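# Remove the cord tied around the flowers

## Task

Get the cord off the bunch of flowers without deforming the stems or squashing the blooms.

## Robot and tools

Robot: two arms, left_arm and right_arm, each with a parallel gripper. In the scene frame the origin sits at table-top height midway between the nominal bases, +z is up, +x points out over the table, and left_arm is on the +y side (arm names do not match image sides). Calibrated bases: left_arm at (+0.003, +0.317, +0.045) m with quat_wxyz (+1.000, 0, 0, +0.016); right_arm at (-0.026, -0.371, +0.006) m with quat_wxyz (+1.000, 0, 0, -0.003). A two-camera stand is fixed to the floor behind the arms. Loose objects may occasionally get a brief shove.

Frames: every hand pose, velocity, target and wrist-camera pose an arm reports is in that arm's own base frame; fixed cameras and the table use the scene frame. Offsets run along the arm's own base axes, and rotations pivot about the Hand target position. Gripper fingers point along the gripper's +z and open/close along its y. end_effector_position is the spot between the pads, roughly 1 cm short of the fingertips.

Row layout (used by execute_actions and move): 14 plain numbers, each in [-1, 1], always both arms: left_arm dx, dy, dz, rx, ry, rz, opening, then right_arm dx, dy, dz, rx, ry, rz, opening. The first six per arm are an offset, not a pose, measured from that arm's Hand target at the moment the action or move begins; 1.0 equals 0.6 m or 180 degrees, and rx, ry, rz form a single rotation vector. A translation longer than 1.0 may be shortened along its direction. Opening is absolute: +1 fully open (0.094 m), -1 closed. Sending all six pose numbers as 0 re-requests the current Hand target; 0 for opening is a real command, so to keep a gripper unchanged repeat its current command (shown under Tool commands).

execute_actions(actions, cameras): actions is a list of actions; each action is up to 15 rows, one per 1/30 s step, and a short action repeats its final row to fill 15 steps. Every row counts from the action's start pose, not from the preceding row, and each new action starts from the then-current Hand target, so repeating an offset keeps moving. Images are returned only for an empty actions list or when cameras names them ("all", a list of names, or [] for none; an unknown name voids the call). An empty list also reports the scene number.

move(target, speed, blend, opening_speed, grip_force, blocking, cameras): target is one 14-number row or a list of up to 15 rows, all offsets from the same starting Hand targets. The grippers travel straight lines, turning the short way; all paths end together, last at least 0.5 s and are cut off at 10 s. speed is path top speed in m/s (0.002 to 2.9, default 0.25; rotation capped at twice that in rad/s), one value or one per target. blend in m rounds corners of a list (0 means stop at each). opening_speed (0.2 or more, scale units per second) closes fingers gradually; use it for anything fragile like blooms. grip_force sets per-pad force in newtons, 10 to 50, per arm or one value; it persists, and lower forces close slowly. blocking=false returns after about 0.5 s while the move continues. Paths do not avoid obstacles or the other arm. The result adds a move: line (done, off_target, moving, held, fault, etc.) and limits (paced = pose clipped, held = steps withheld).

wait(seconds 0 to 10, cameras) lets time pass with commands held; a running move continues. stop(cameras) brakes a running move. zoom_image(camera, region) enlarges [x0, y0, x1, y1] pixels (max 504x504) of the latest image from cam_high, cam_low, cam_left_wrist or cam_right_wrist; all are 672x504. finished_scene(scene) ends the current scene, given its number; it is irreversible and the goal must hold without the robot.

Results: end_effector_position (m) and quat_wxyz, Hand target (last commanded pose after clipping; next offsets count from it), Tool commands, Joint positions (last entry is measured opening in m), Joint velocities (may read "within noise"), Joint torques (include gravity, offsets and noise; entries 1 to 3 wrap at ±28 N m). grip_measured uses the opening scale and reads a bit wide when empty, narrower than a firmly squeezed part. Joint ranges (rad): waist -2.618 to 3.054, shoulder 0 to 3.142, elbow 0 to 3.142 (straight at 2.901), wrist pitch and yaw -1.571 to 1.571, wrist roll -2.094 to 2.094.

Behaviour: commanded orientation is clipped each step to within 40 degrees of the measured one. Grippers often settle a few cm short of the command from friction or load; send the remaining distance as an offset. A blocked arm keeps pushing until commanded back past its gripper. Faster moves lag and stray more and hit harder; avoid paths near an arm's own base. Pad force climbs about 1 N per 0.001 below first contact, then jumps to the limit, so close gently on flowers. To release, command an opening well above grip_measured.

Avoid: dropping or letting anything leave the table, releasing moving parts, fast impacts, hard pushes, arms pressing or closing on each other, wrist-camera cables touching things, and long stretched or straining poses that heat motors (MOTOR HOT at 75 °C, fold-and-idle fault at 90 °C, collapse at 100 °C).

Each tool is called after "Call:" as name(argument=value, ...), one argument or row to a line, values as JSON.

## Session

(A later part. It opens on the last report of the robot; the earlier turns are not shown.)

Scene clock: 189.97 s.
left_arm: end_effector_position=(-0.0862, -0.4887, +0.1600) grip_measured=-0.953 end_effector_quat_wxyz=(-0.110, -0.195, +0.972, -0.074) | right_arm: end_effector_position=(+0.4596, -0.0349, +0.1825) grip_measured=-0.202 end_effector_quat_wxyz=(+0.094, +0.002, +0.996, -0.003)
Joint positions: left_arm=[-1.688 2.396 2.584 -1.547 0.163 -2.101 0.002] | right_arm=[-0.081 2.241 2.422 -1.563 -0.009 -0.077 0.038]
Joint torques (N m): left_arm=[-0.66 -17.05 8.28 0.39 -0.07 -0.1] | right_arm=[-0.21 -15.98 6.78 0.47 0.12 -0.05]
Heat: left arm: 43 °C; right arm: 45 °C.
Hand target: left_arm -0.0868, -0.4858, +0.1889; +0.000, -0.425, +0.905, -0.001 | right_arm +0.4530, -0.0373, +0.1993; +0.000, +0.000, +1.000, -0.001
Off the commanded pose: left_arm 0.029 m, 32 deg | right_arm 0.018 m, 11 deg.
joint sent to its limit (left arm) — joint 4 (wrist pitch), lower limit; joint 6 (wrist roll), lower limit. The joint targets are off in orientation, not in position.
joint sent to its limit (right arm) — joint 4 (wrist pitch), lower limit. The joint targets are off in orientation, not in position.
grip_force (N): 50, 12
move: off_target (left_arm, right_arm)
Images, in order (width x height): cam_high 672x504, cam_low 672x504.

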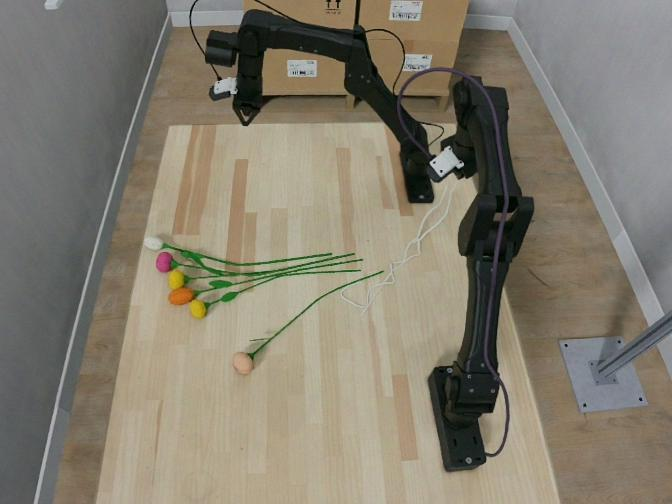

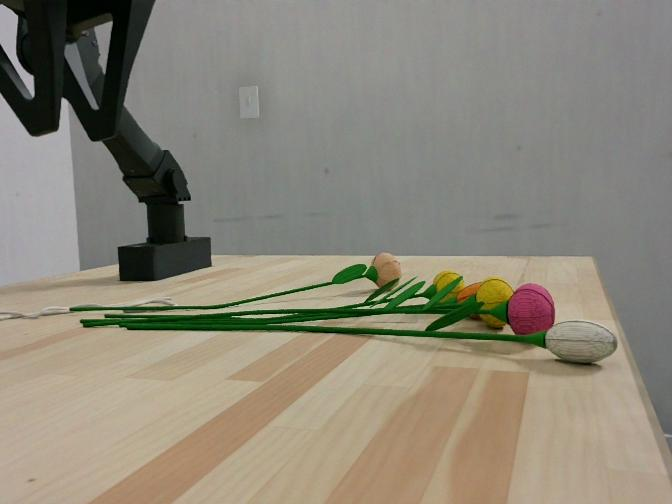

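Call:
move(
  target=[
    [0.05,0.35,0.0,0,0,0,-1,0,0,0,0,0,0,-0.2],
    [0.23,0.5,-0.27,0,0,0,-1,0,0,0,0,0,0,-0.2],
  ],
  cameras=["all"],
  speed=0.12,
)

Call:
zoom_image(
  camera="cam_high",
  region=[290, 210, 450, 370],
)

Scene clock: 195.77 s.
left_arm: end_effector_position=(+0.0476, -0.1857, +0.0258) grip_measured=-0.953 end_effector_quat_wxyz=(-0.025, -0.401, +0.915, +0.016) | right_arm: end_effector_position=(+0.4596, -0.0349, +0.1825) grip_measured=-0.202 end_effector_quat_wxyz=(+0.094, +0.002, +0.996, -0.003)
Joint positions: left_arm=[-1.275 1.368 0.716 -0.943 0.053 -2.101 0.002] | right_arm=[-0.081 2.241 2.422 -1.563 -0.009 -0.077 0.038]
Joint torques (N m): left_arm=[0.39 -5.82 4.48 0.37 -0.22 -0.11] | right_arm=[-0.24 -15.99 6.76 0.48 0.12 -0.05]
Heat: left arm: 43 °C; right arm: 45 °C.
Hand target: left_arm +0.0512, -0.1858, +0.0270; +0.000, -0.425, +0.905, -0.001 | right_arm +0.4530, -0.0373, +0.1993; +0.000, +0.000, +1.000, -0.001
Off the commanded pose: left_arm 0.004 m, 5 deg | right_arm 0.018 m, 11 deg.
joint sent to its limit (left arm) — joint 6 (wrist roll), lower limit. The joint targets are off in orientation, not in position.
joint sent to its limit (right arm) — joint 4 (wrist pitch), lower limit. The joint targets are off in orientation, not in position.
grip_force (N): 50, 12
move: off_target (left_arm, right_arm)

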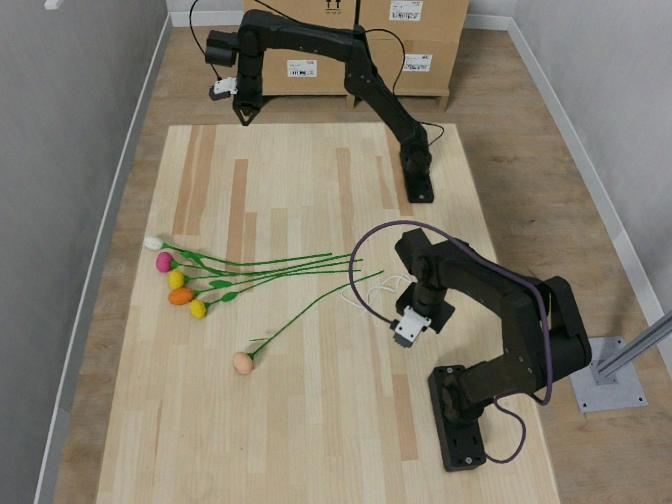

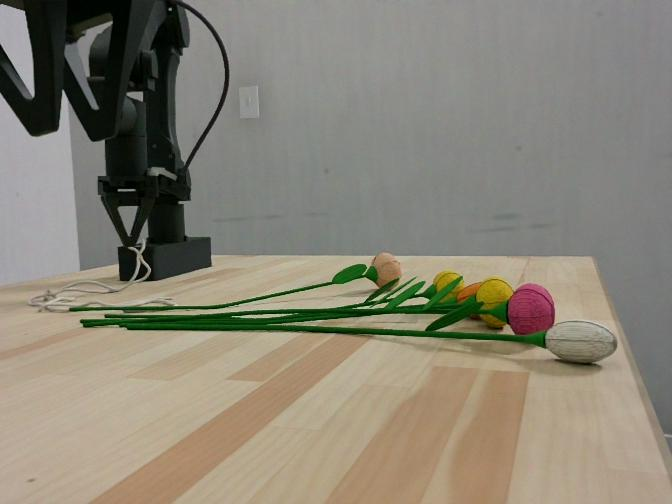

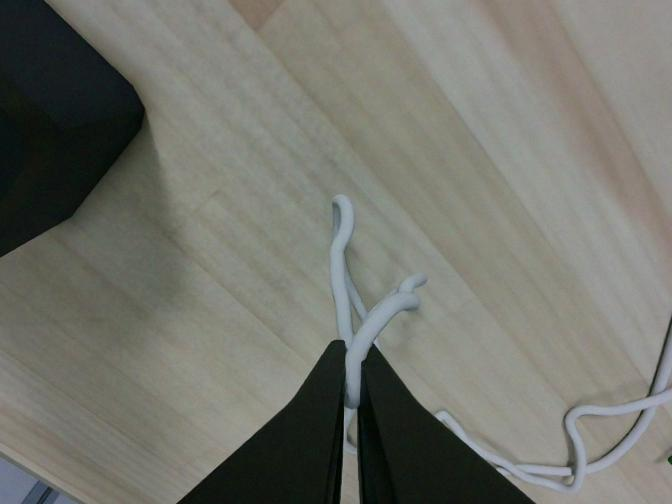

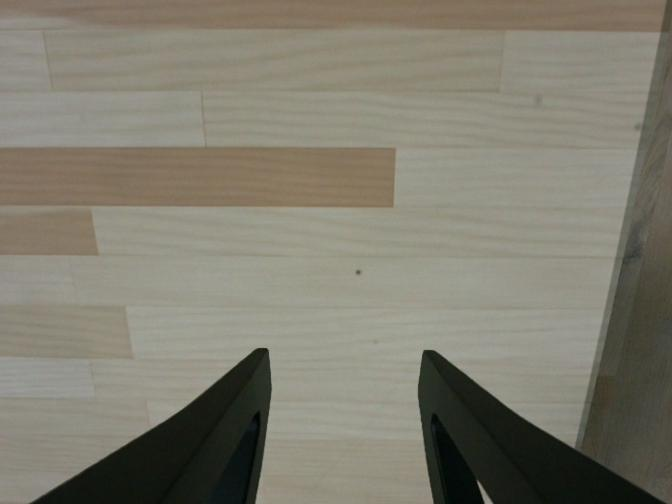

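Scaled by 3.150 from the camera's 672x504 image, which has a finer 960x720 frame.

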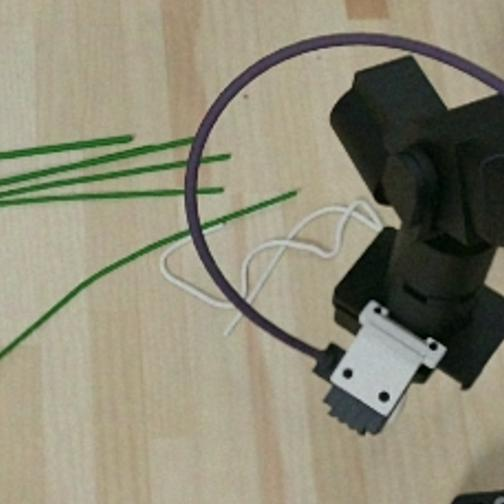

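Call:
move(
  target=[
    [0.18,0.25,0.05,0,0,0,-1,0,0,0,0,0,0,-0.2],
    [0.22,0.3,-0.09,0,0,0,-1,0,0,0,0,0,0,-0.2],
    [0.22,0.3,-0.09,0,0,0,-0.6,0,0,0,0,0,0,-0.2],
    [0.22,0.32,0.2,0,0,0,-0.6,0,0,0,0,0,0,-0.2],
  ],
  cameras=["all"],
  speed=0.12,
)

Call:
zoom_image(
  camera="cam_high",
  region=[270, 230, 450, 410],
)

Scene clock: 202.53 s.
left_arm: end_effector_position=(+0.1799, +0.0037, +0.1359) grip_measured=-0.603 end_effector_quat_wxyz=(-0.015, -0.426, +0.905, +0.003) | right_arm: end_effector_position=(+0.4596, -0.0349, +0.1825) grip_measured=-0.202 end_effector_quat_wxyz=(+0.094, +0.002, +0.996, -0.003)
Joint positions: left_arm=[0.022 1.248 1.076 -1.43 0.007 -0.858 0.019] | right_arm=[-0.081 2.241 2.422 -1.563 -0.009 -0.077 0.038]
Joint torques (N m): left_arm=[0.65 -4.1 8.91 0 -0.1 0.05] | right_arm=[-0.24 -15.99 6.83 0.49 0.12 -0.05]
Heat: left arm: 42 °C; right arm: 45 °C.
Hand target: left_arm +0.1832, +0.0063, +0.1471; +0.000, -0.425, +0.905, -0.001 | right_arm +0.4530, -0.0373, +0.1993; +0.000, +0.000, +1.000, -0.001
Off the commanded pose: left_arm 0.012 m, 2 deg | right_arm 0.018 m, 11 deg.
joint sent to its limit (right arm) — joint 4 (wrist pitch), lower limit. The joint targets are off in orientation, not in position.
grip_force (N): 50, 12
move: off_target (left_arm, right_arm)

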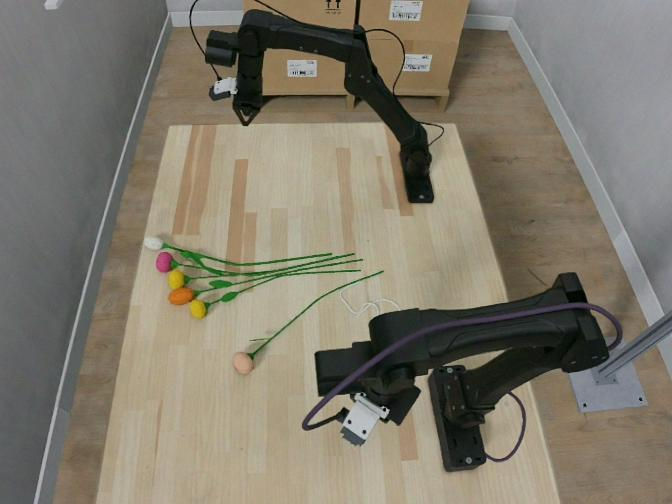

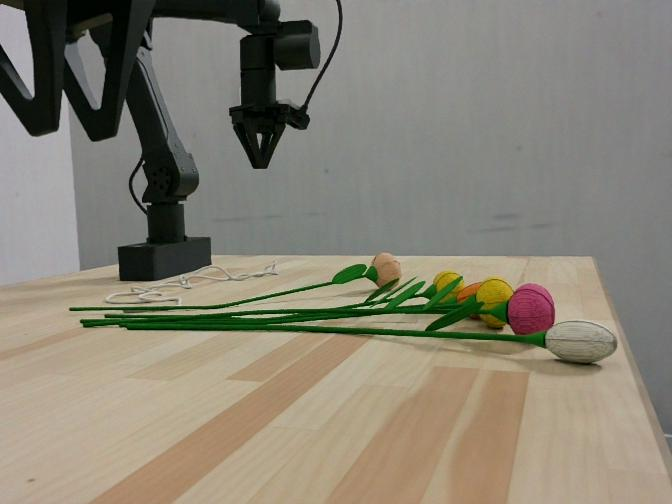

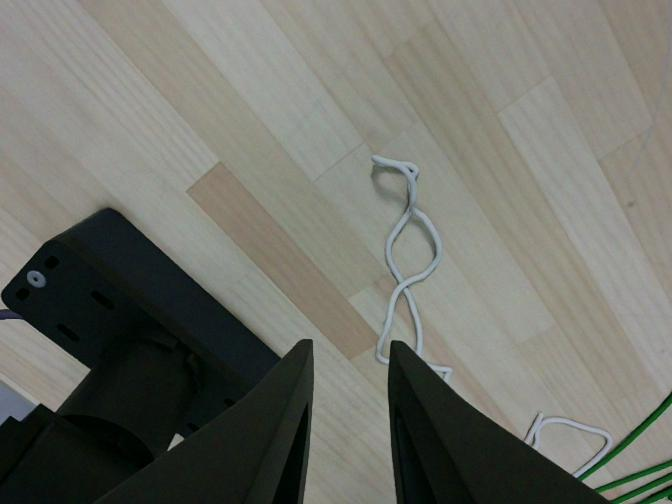

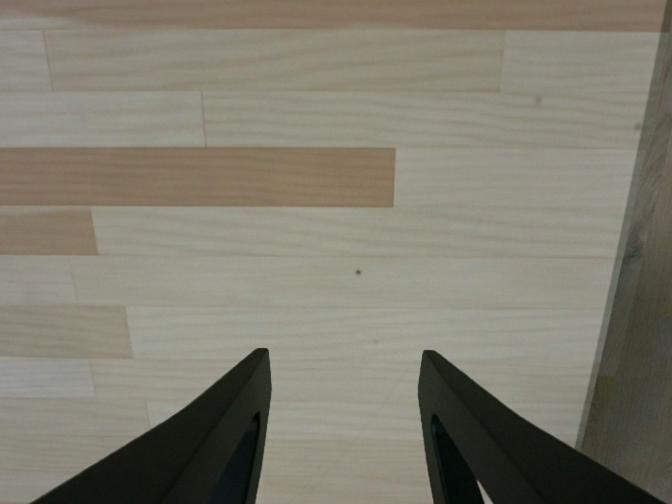

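Scaled by 2.800 from the camera's 672x504 image, which has a finer 960x720 frame.

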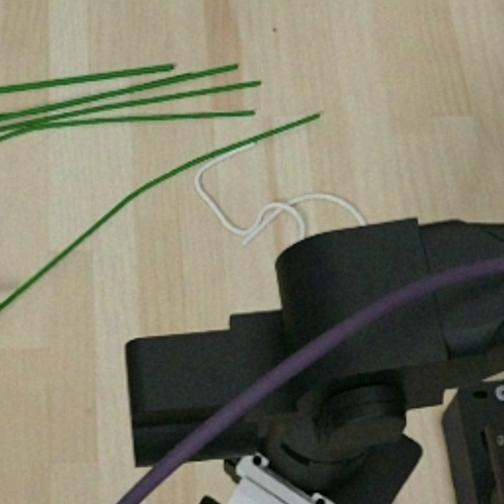

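Call:
move(
  target=[
    [0.012,-0.08,-0.1,0,0,0,-0.3,0,0,0,0,0,0,-0.2],
    [0.012,-0.08,-0.26,0,0,0,-0.3,0,0,0,0,0,0,-0.2],
  ],
  cameras=["cam_left_wrist"],
  speed=0.12,
)

Scene clock: 205.57 s.
left_arm: end_effector_position=(+0.1901, -0.0418, -0.0054) grip_measured=-0.303 end_effector_quat_wxyz=(-0.004, -0.424, +0.906, -0.003) | right_arm: end_effector_position=(+0.4596, -0.0349, +0.1825) grip_measured=-0.202 end_effector_quat_wxyz=(+0.094, +0.002, +0.996, -0.003)
Joint positions: left_arm=[-0.214 1.427 0.624 -0.77 0.008 -1.089 0.033] | right_arm=[-0.081 2.241 2.422 -1.563 -0.009 -0.077 0.038]
Joint torques (N m): left_arm=[-0.46 -3.32 4.41 0.47 -0.11 -0.1] | right_arm=[-0.2 -15.98 6.82 0.47 0.12 -0.04]
Heat: left arm: 41 °C; right arm: 45 °C.
Hand target: left_arm +0.1905, -0.0418, -0.0090; +0.000, -0.425, +0.905, -0.001 | right_arm +0.4530, -0.0373, +0.1993; +0.000, +0.000, +1.000, -0.001
Off the commanded pose: left_arm 0.004 m, 1 deg | right_arm 0.018 m, 11 deg.
joint sent to its limit (right arm) — joint 4 (wrist pitch), lower limit. The joint targets are off in orientation, not in position.
grip_force (N): 50, 12
move: off_target (right_arm)
Images, in order (width x height): cam_left_wrist 672x504.

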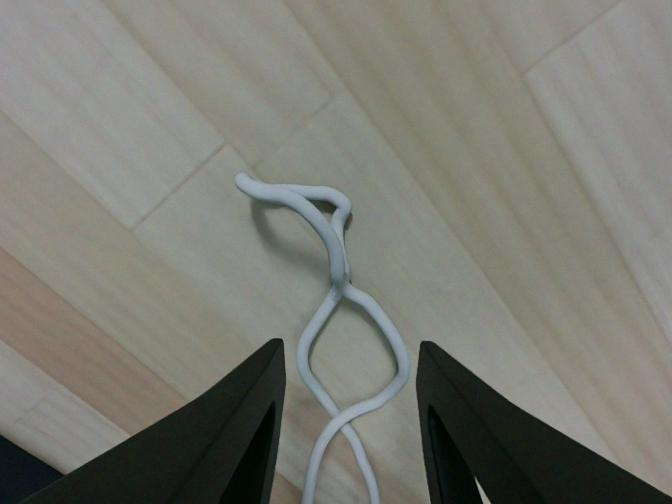

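Call:
move(
  target=[
    [0,0,-0.062,0,0,0,-0.3,0,0,0,0,0,0,-0.2],
    [0,0,-0.062,0,0,0,-1,0,0,0,0,0,0,-0.2],
    [0,0.03,0,0,0,0,-1,0,0,0,0,0,0,-0.2],
    [0.05,0.3,0,0,0,0,-1,0,0,0,0,0,0,-0.2],
  ],
  cameras=["cam_high","cam_low","cam_left_wrist"],
  speed=0.1,
)

Call:
zoom_image(
  camera="cam_high",
  region=[270, 230, 450, 410],
)

Scene clock: 210.67 s.
left_arm: end_effector_position=(+0.2136, +0.1319, -0.0139) grip_measured=-0.953 end_effector_quat_wxyz=(-0.006, -0.428, +0.904, -0.004) | right_arm: end_effector_position=(+0.4596, -0.0349, +0.1825) grip_measured=-0.202 end_effector_quat_wxyz=(+0.094, +0.002, +0.996, -0.003)
Joint positions: left_arm=[0.553 1.677 0.827 -0.734 0.006 -0.331 0.002] | right_arm=[-0.081 2.241 2.422 -1.563 -0.009 -0.077 0.038]
Joint torques (N m): left_arm=[0.35 -5.59 7.86 0.06 -0.11 0.08] | right_arm=[-0.21 -15.98 6.84 0.49 0.12 -0.03]
Heat: left arm: 40 °C; right arm: 46 °C.
Hand target: left_arm +0.2203, +0.1382, -0.0090; +0.000, -0.425, +0.905, -0.001 | right_arm +0.4530, -0.0373, +0.1993; +0.000, +0.000, +1.000, -0.001
Off the commanded pose: left_arm 0.011 m, 1 deg | right_arm 0.018 m, 11 deg.
joint sent to its limit (right arm) — joint 4 (wrist pitch), lower limit. The joint targets are off in orientation, not in position.
grip_force (N): 50, 12
move: off_target (left_arm, right_arm)
Images, in order (width x height): cam_high 672x504, cam_low 672x504, cam_left_wrist 672x504.

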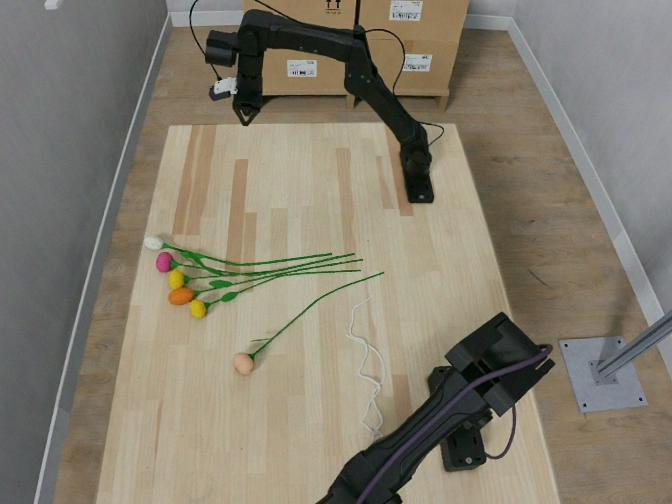

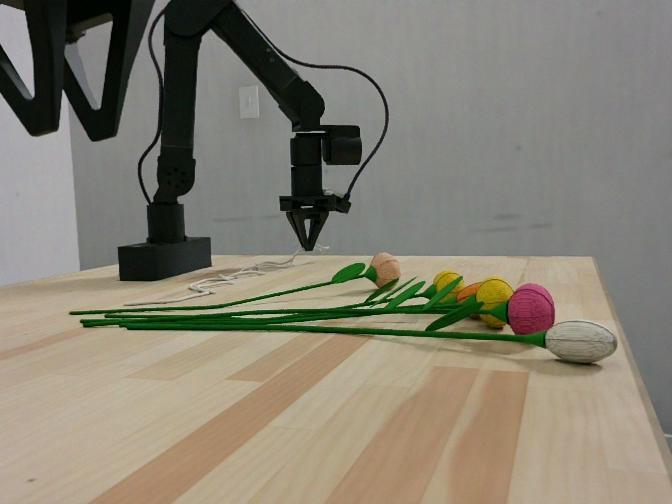

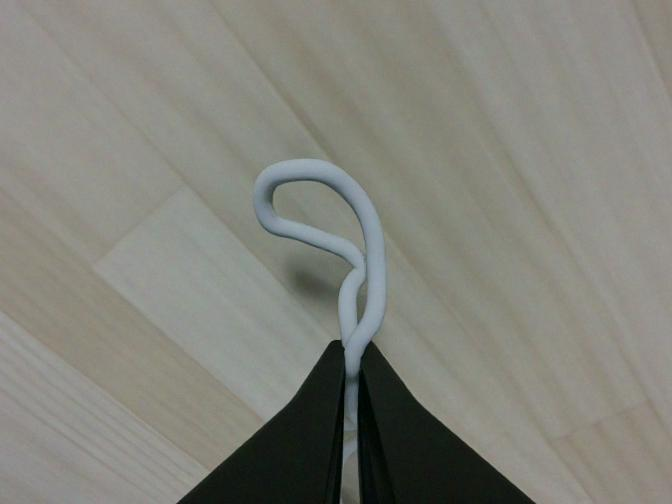

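Scaled by 2.800 from the camera's 672x504 image, which has a finer 960x720 frame.

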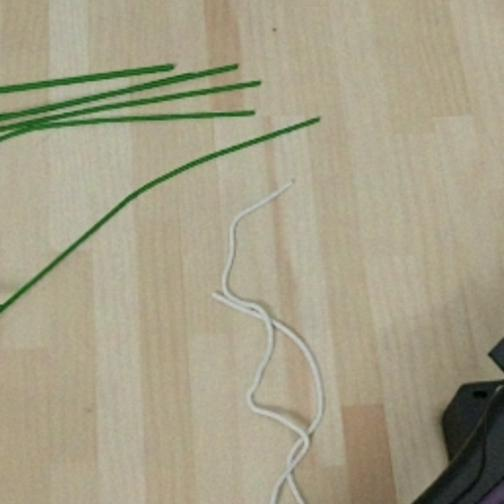

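Clear. Lay it down and retreat.

Call:
move(
  target=[
    [0,0.03,-0.045,0,0,0,-1,0,0,0,0,0,0,-0.2],
    [0,0.03,-0.045,0,0,0,-0.6,0,0,0,0,0,0,-0.2],
    [0,0.03,0.18,0,0,0,-0.6,0,0,0,0,0,0,-0.2],
  ],
  cameras=["cam_high","cam_low"],
  speed=0.12,
)

Scene clock: 214.20 s.
left_arm: end_effector_position=(+0.2150, +0.1511, +0.0839) grip_measured=-0.603 end_effector_quat_wxyz=(-0.022, -0.427, +0.904, -0.004) | right_arm: end_effector_position=(+0.4596, -0.0349, +0.1825) grip_measured=-0.202 end_effector_quat_wxyz=(+0.094, +0.002, +0.996, -0.003)
Joint positions: left_arm=[0.609 1.597 1.164 -1.183 0 -0.273 0.019] | right_arm=[-0.081 2.241 2.422 -1.563 -0.009 -0.077 0.038]
Joint torques (N m): left_arm=[0.4 -8.54 8.9 -0.04 -0.06 0.08] | right_arm=[-0.23 -15.98 6.83 0.46 0.12 -0.05]
Heat: left arm: 40 °C; right arm: 46 °C.
Hand target: left_arm +0.2204, +0.1562, +0.0990; +0.000, -0.425, +0.905, -0.001 | right_arm +0.4530, -0.0373, +0.1993; +0.000, +0.000, +1.000, -0.001
Off the commanded pose: left_arm 0.017 m, 3 deg | right_arm 0.018 m, 11 deg.
joint sent to its limit (right arm) — joint 4 (wrist pitch), lower limit. The joint targets are off in orientation, not in position.
grip_force (N): 50, 12
move: off_target (left_arm, right_arm); target 2's new opening was sent with left_arm's hand 0.020 m and 3 deg from that target
Images, in order (width x height): cam_high 672x504, cam_low 672x504.

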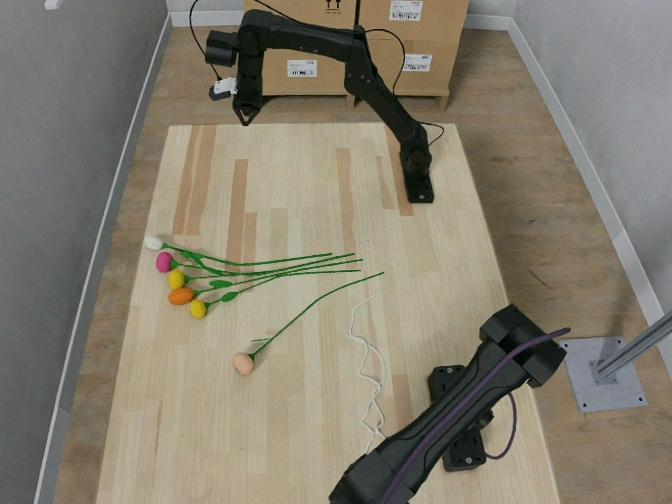

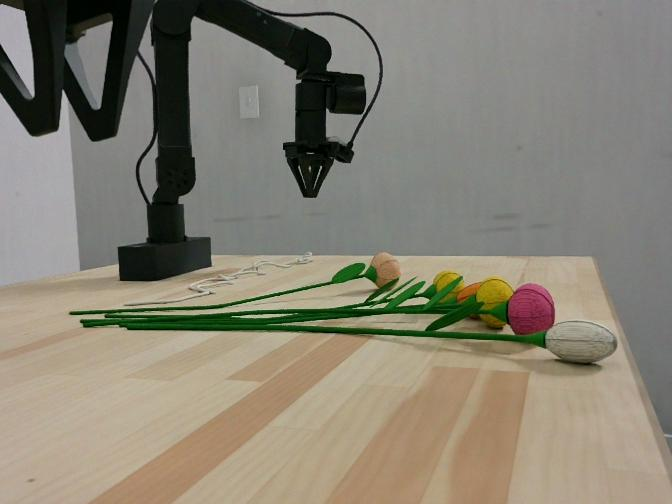

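Call:
finished_scene(
  scene=2,
)

The scene is finished: the task was done.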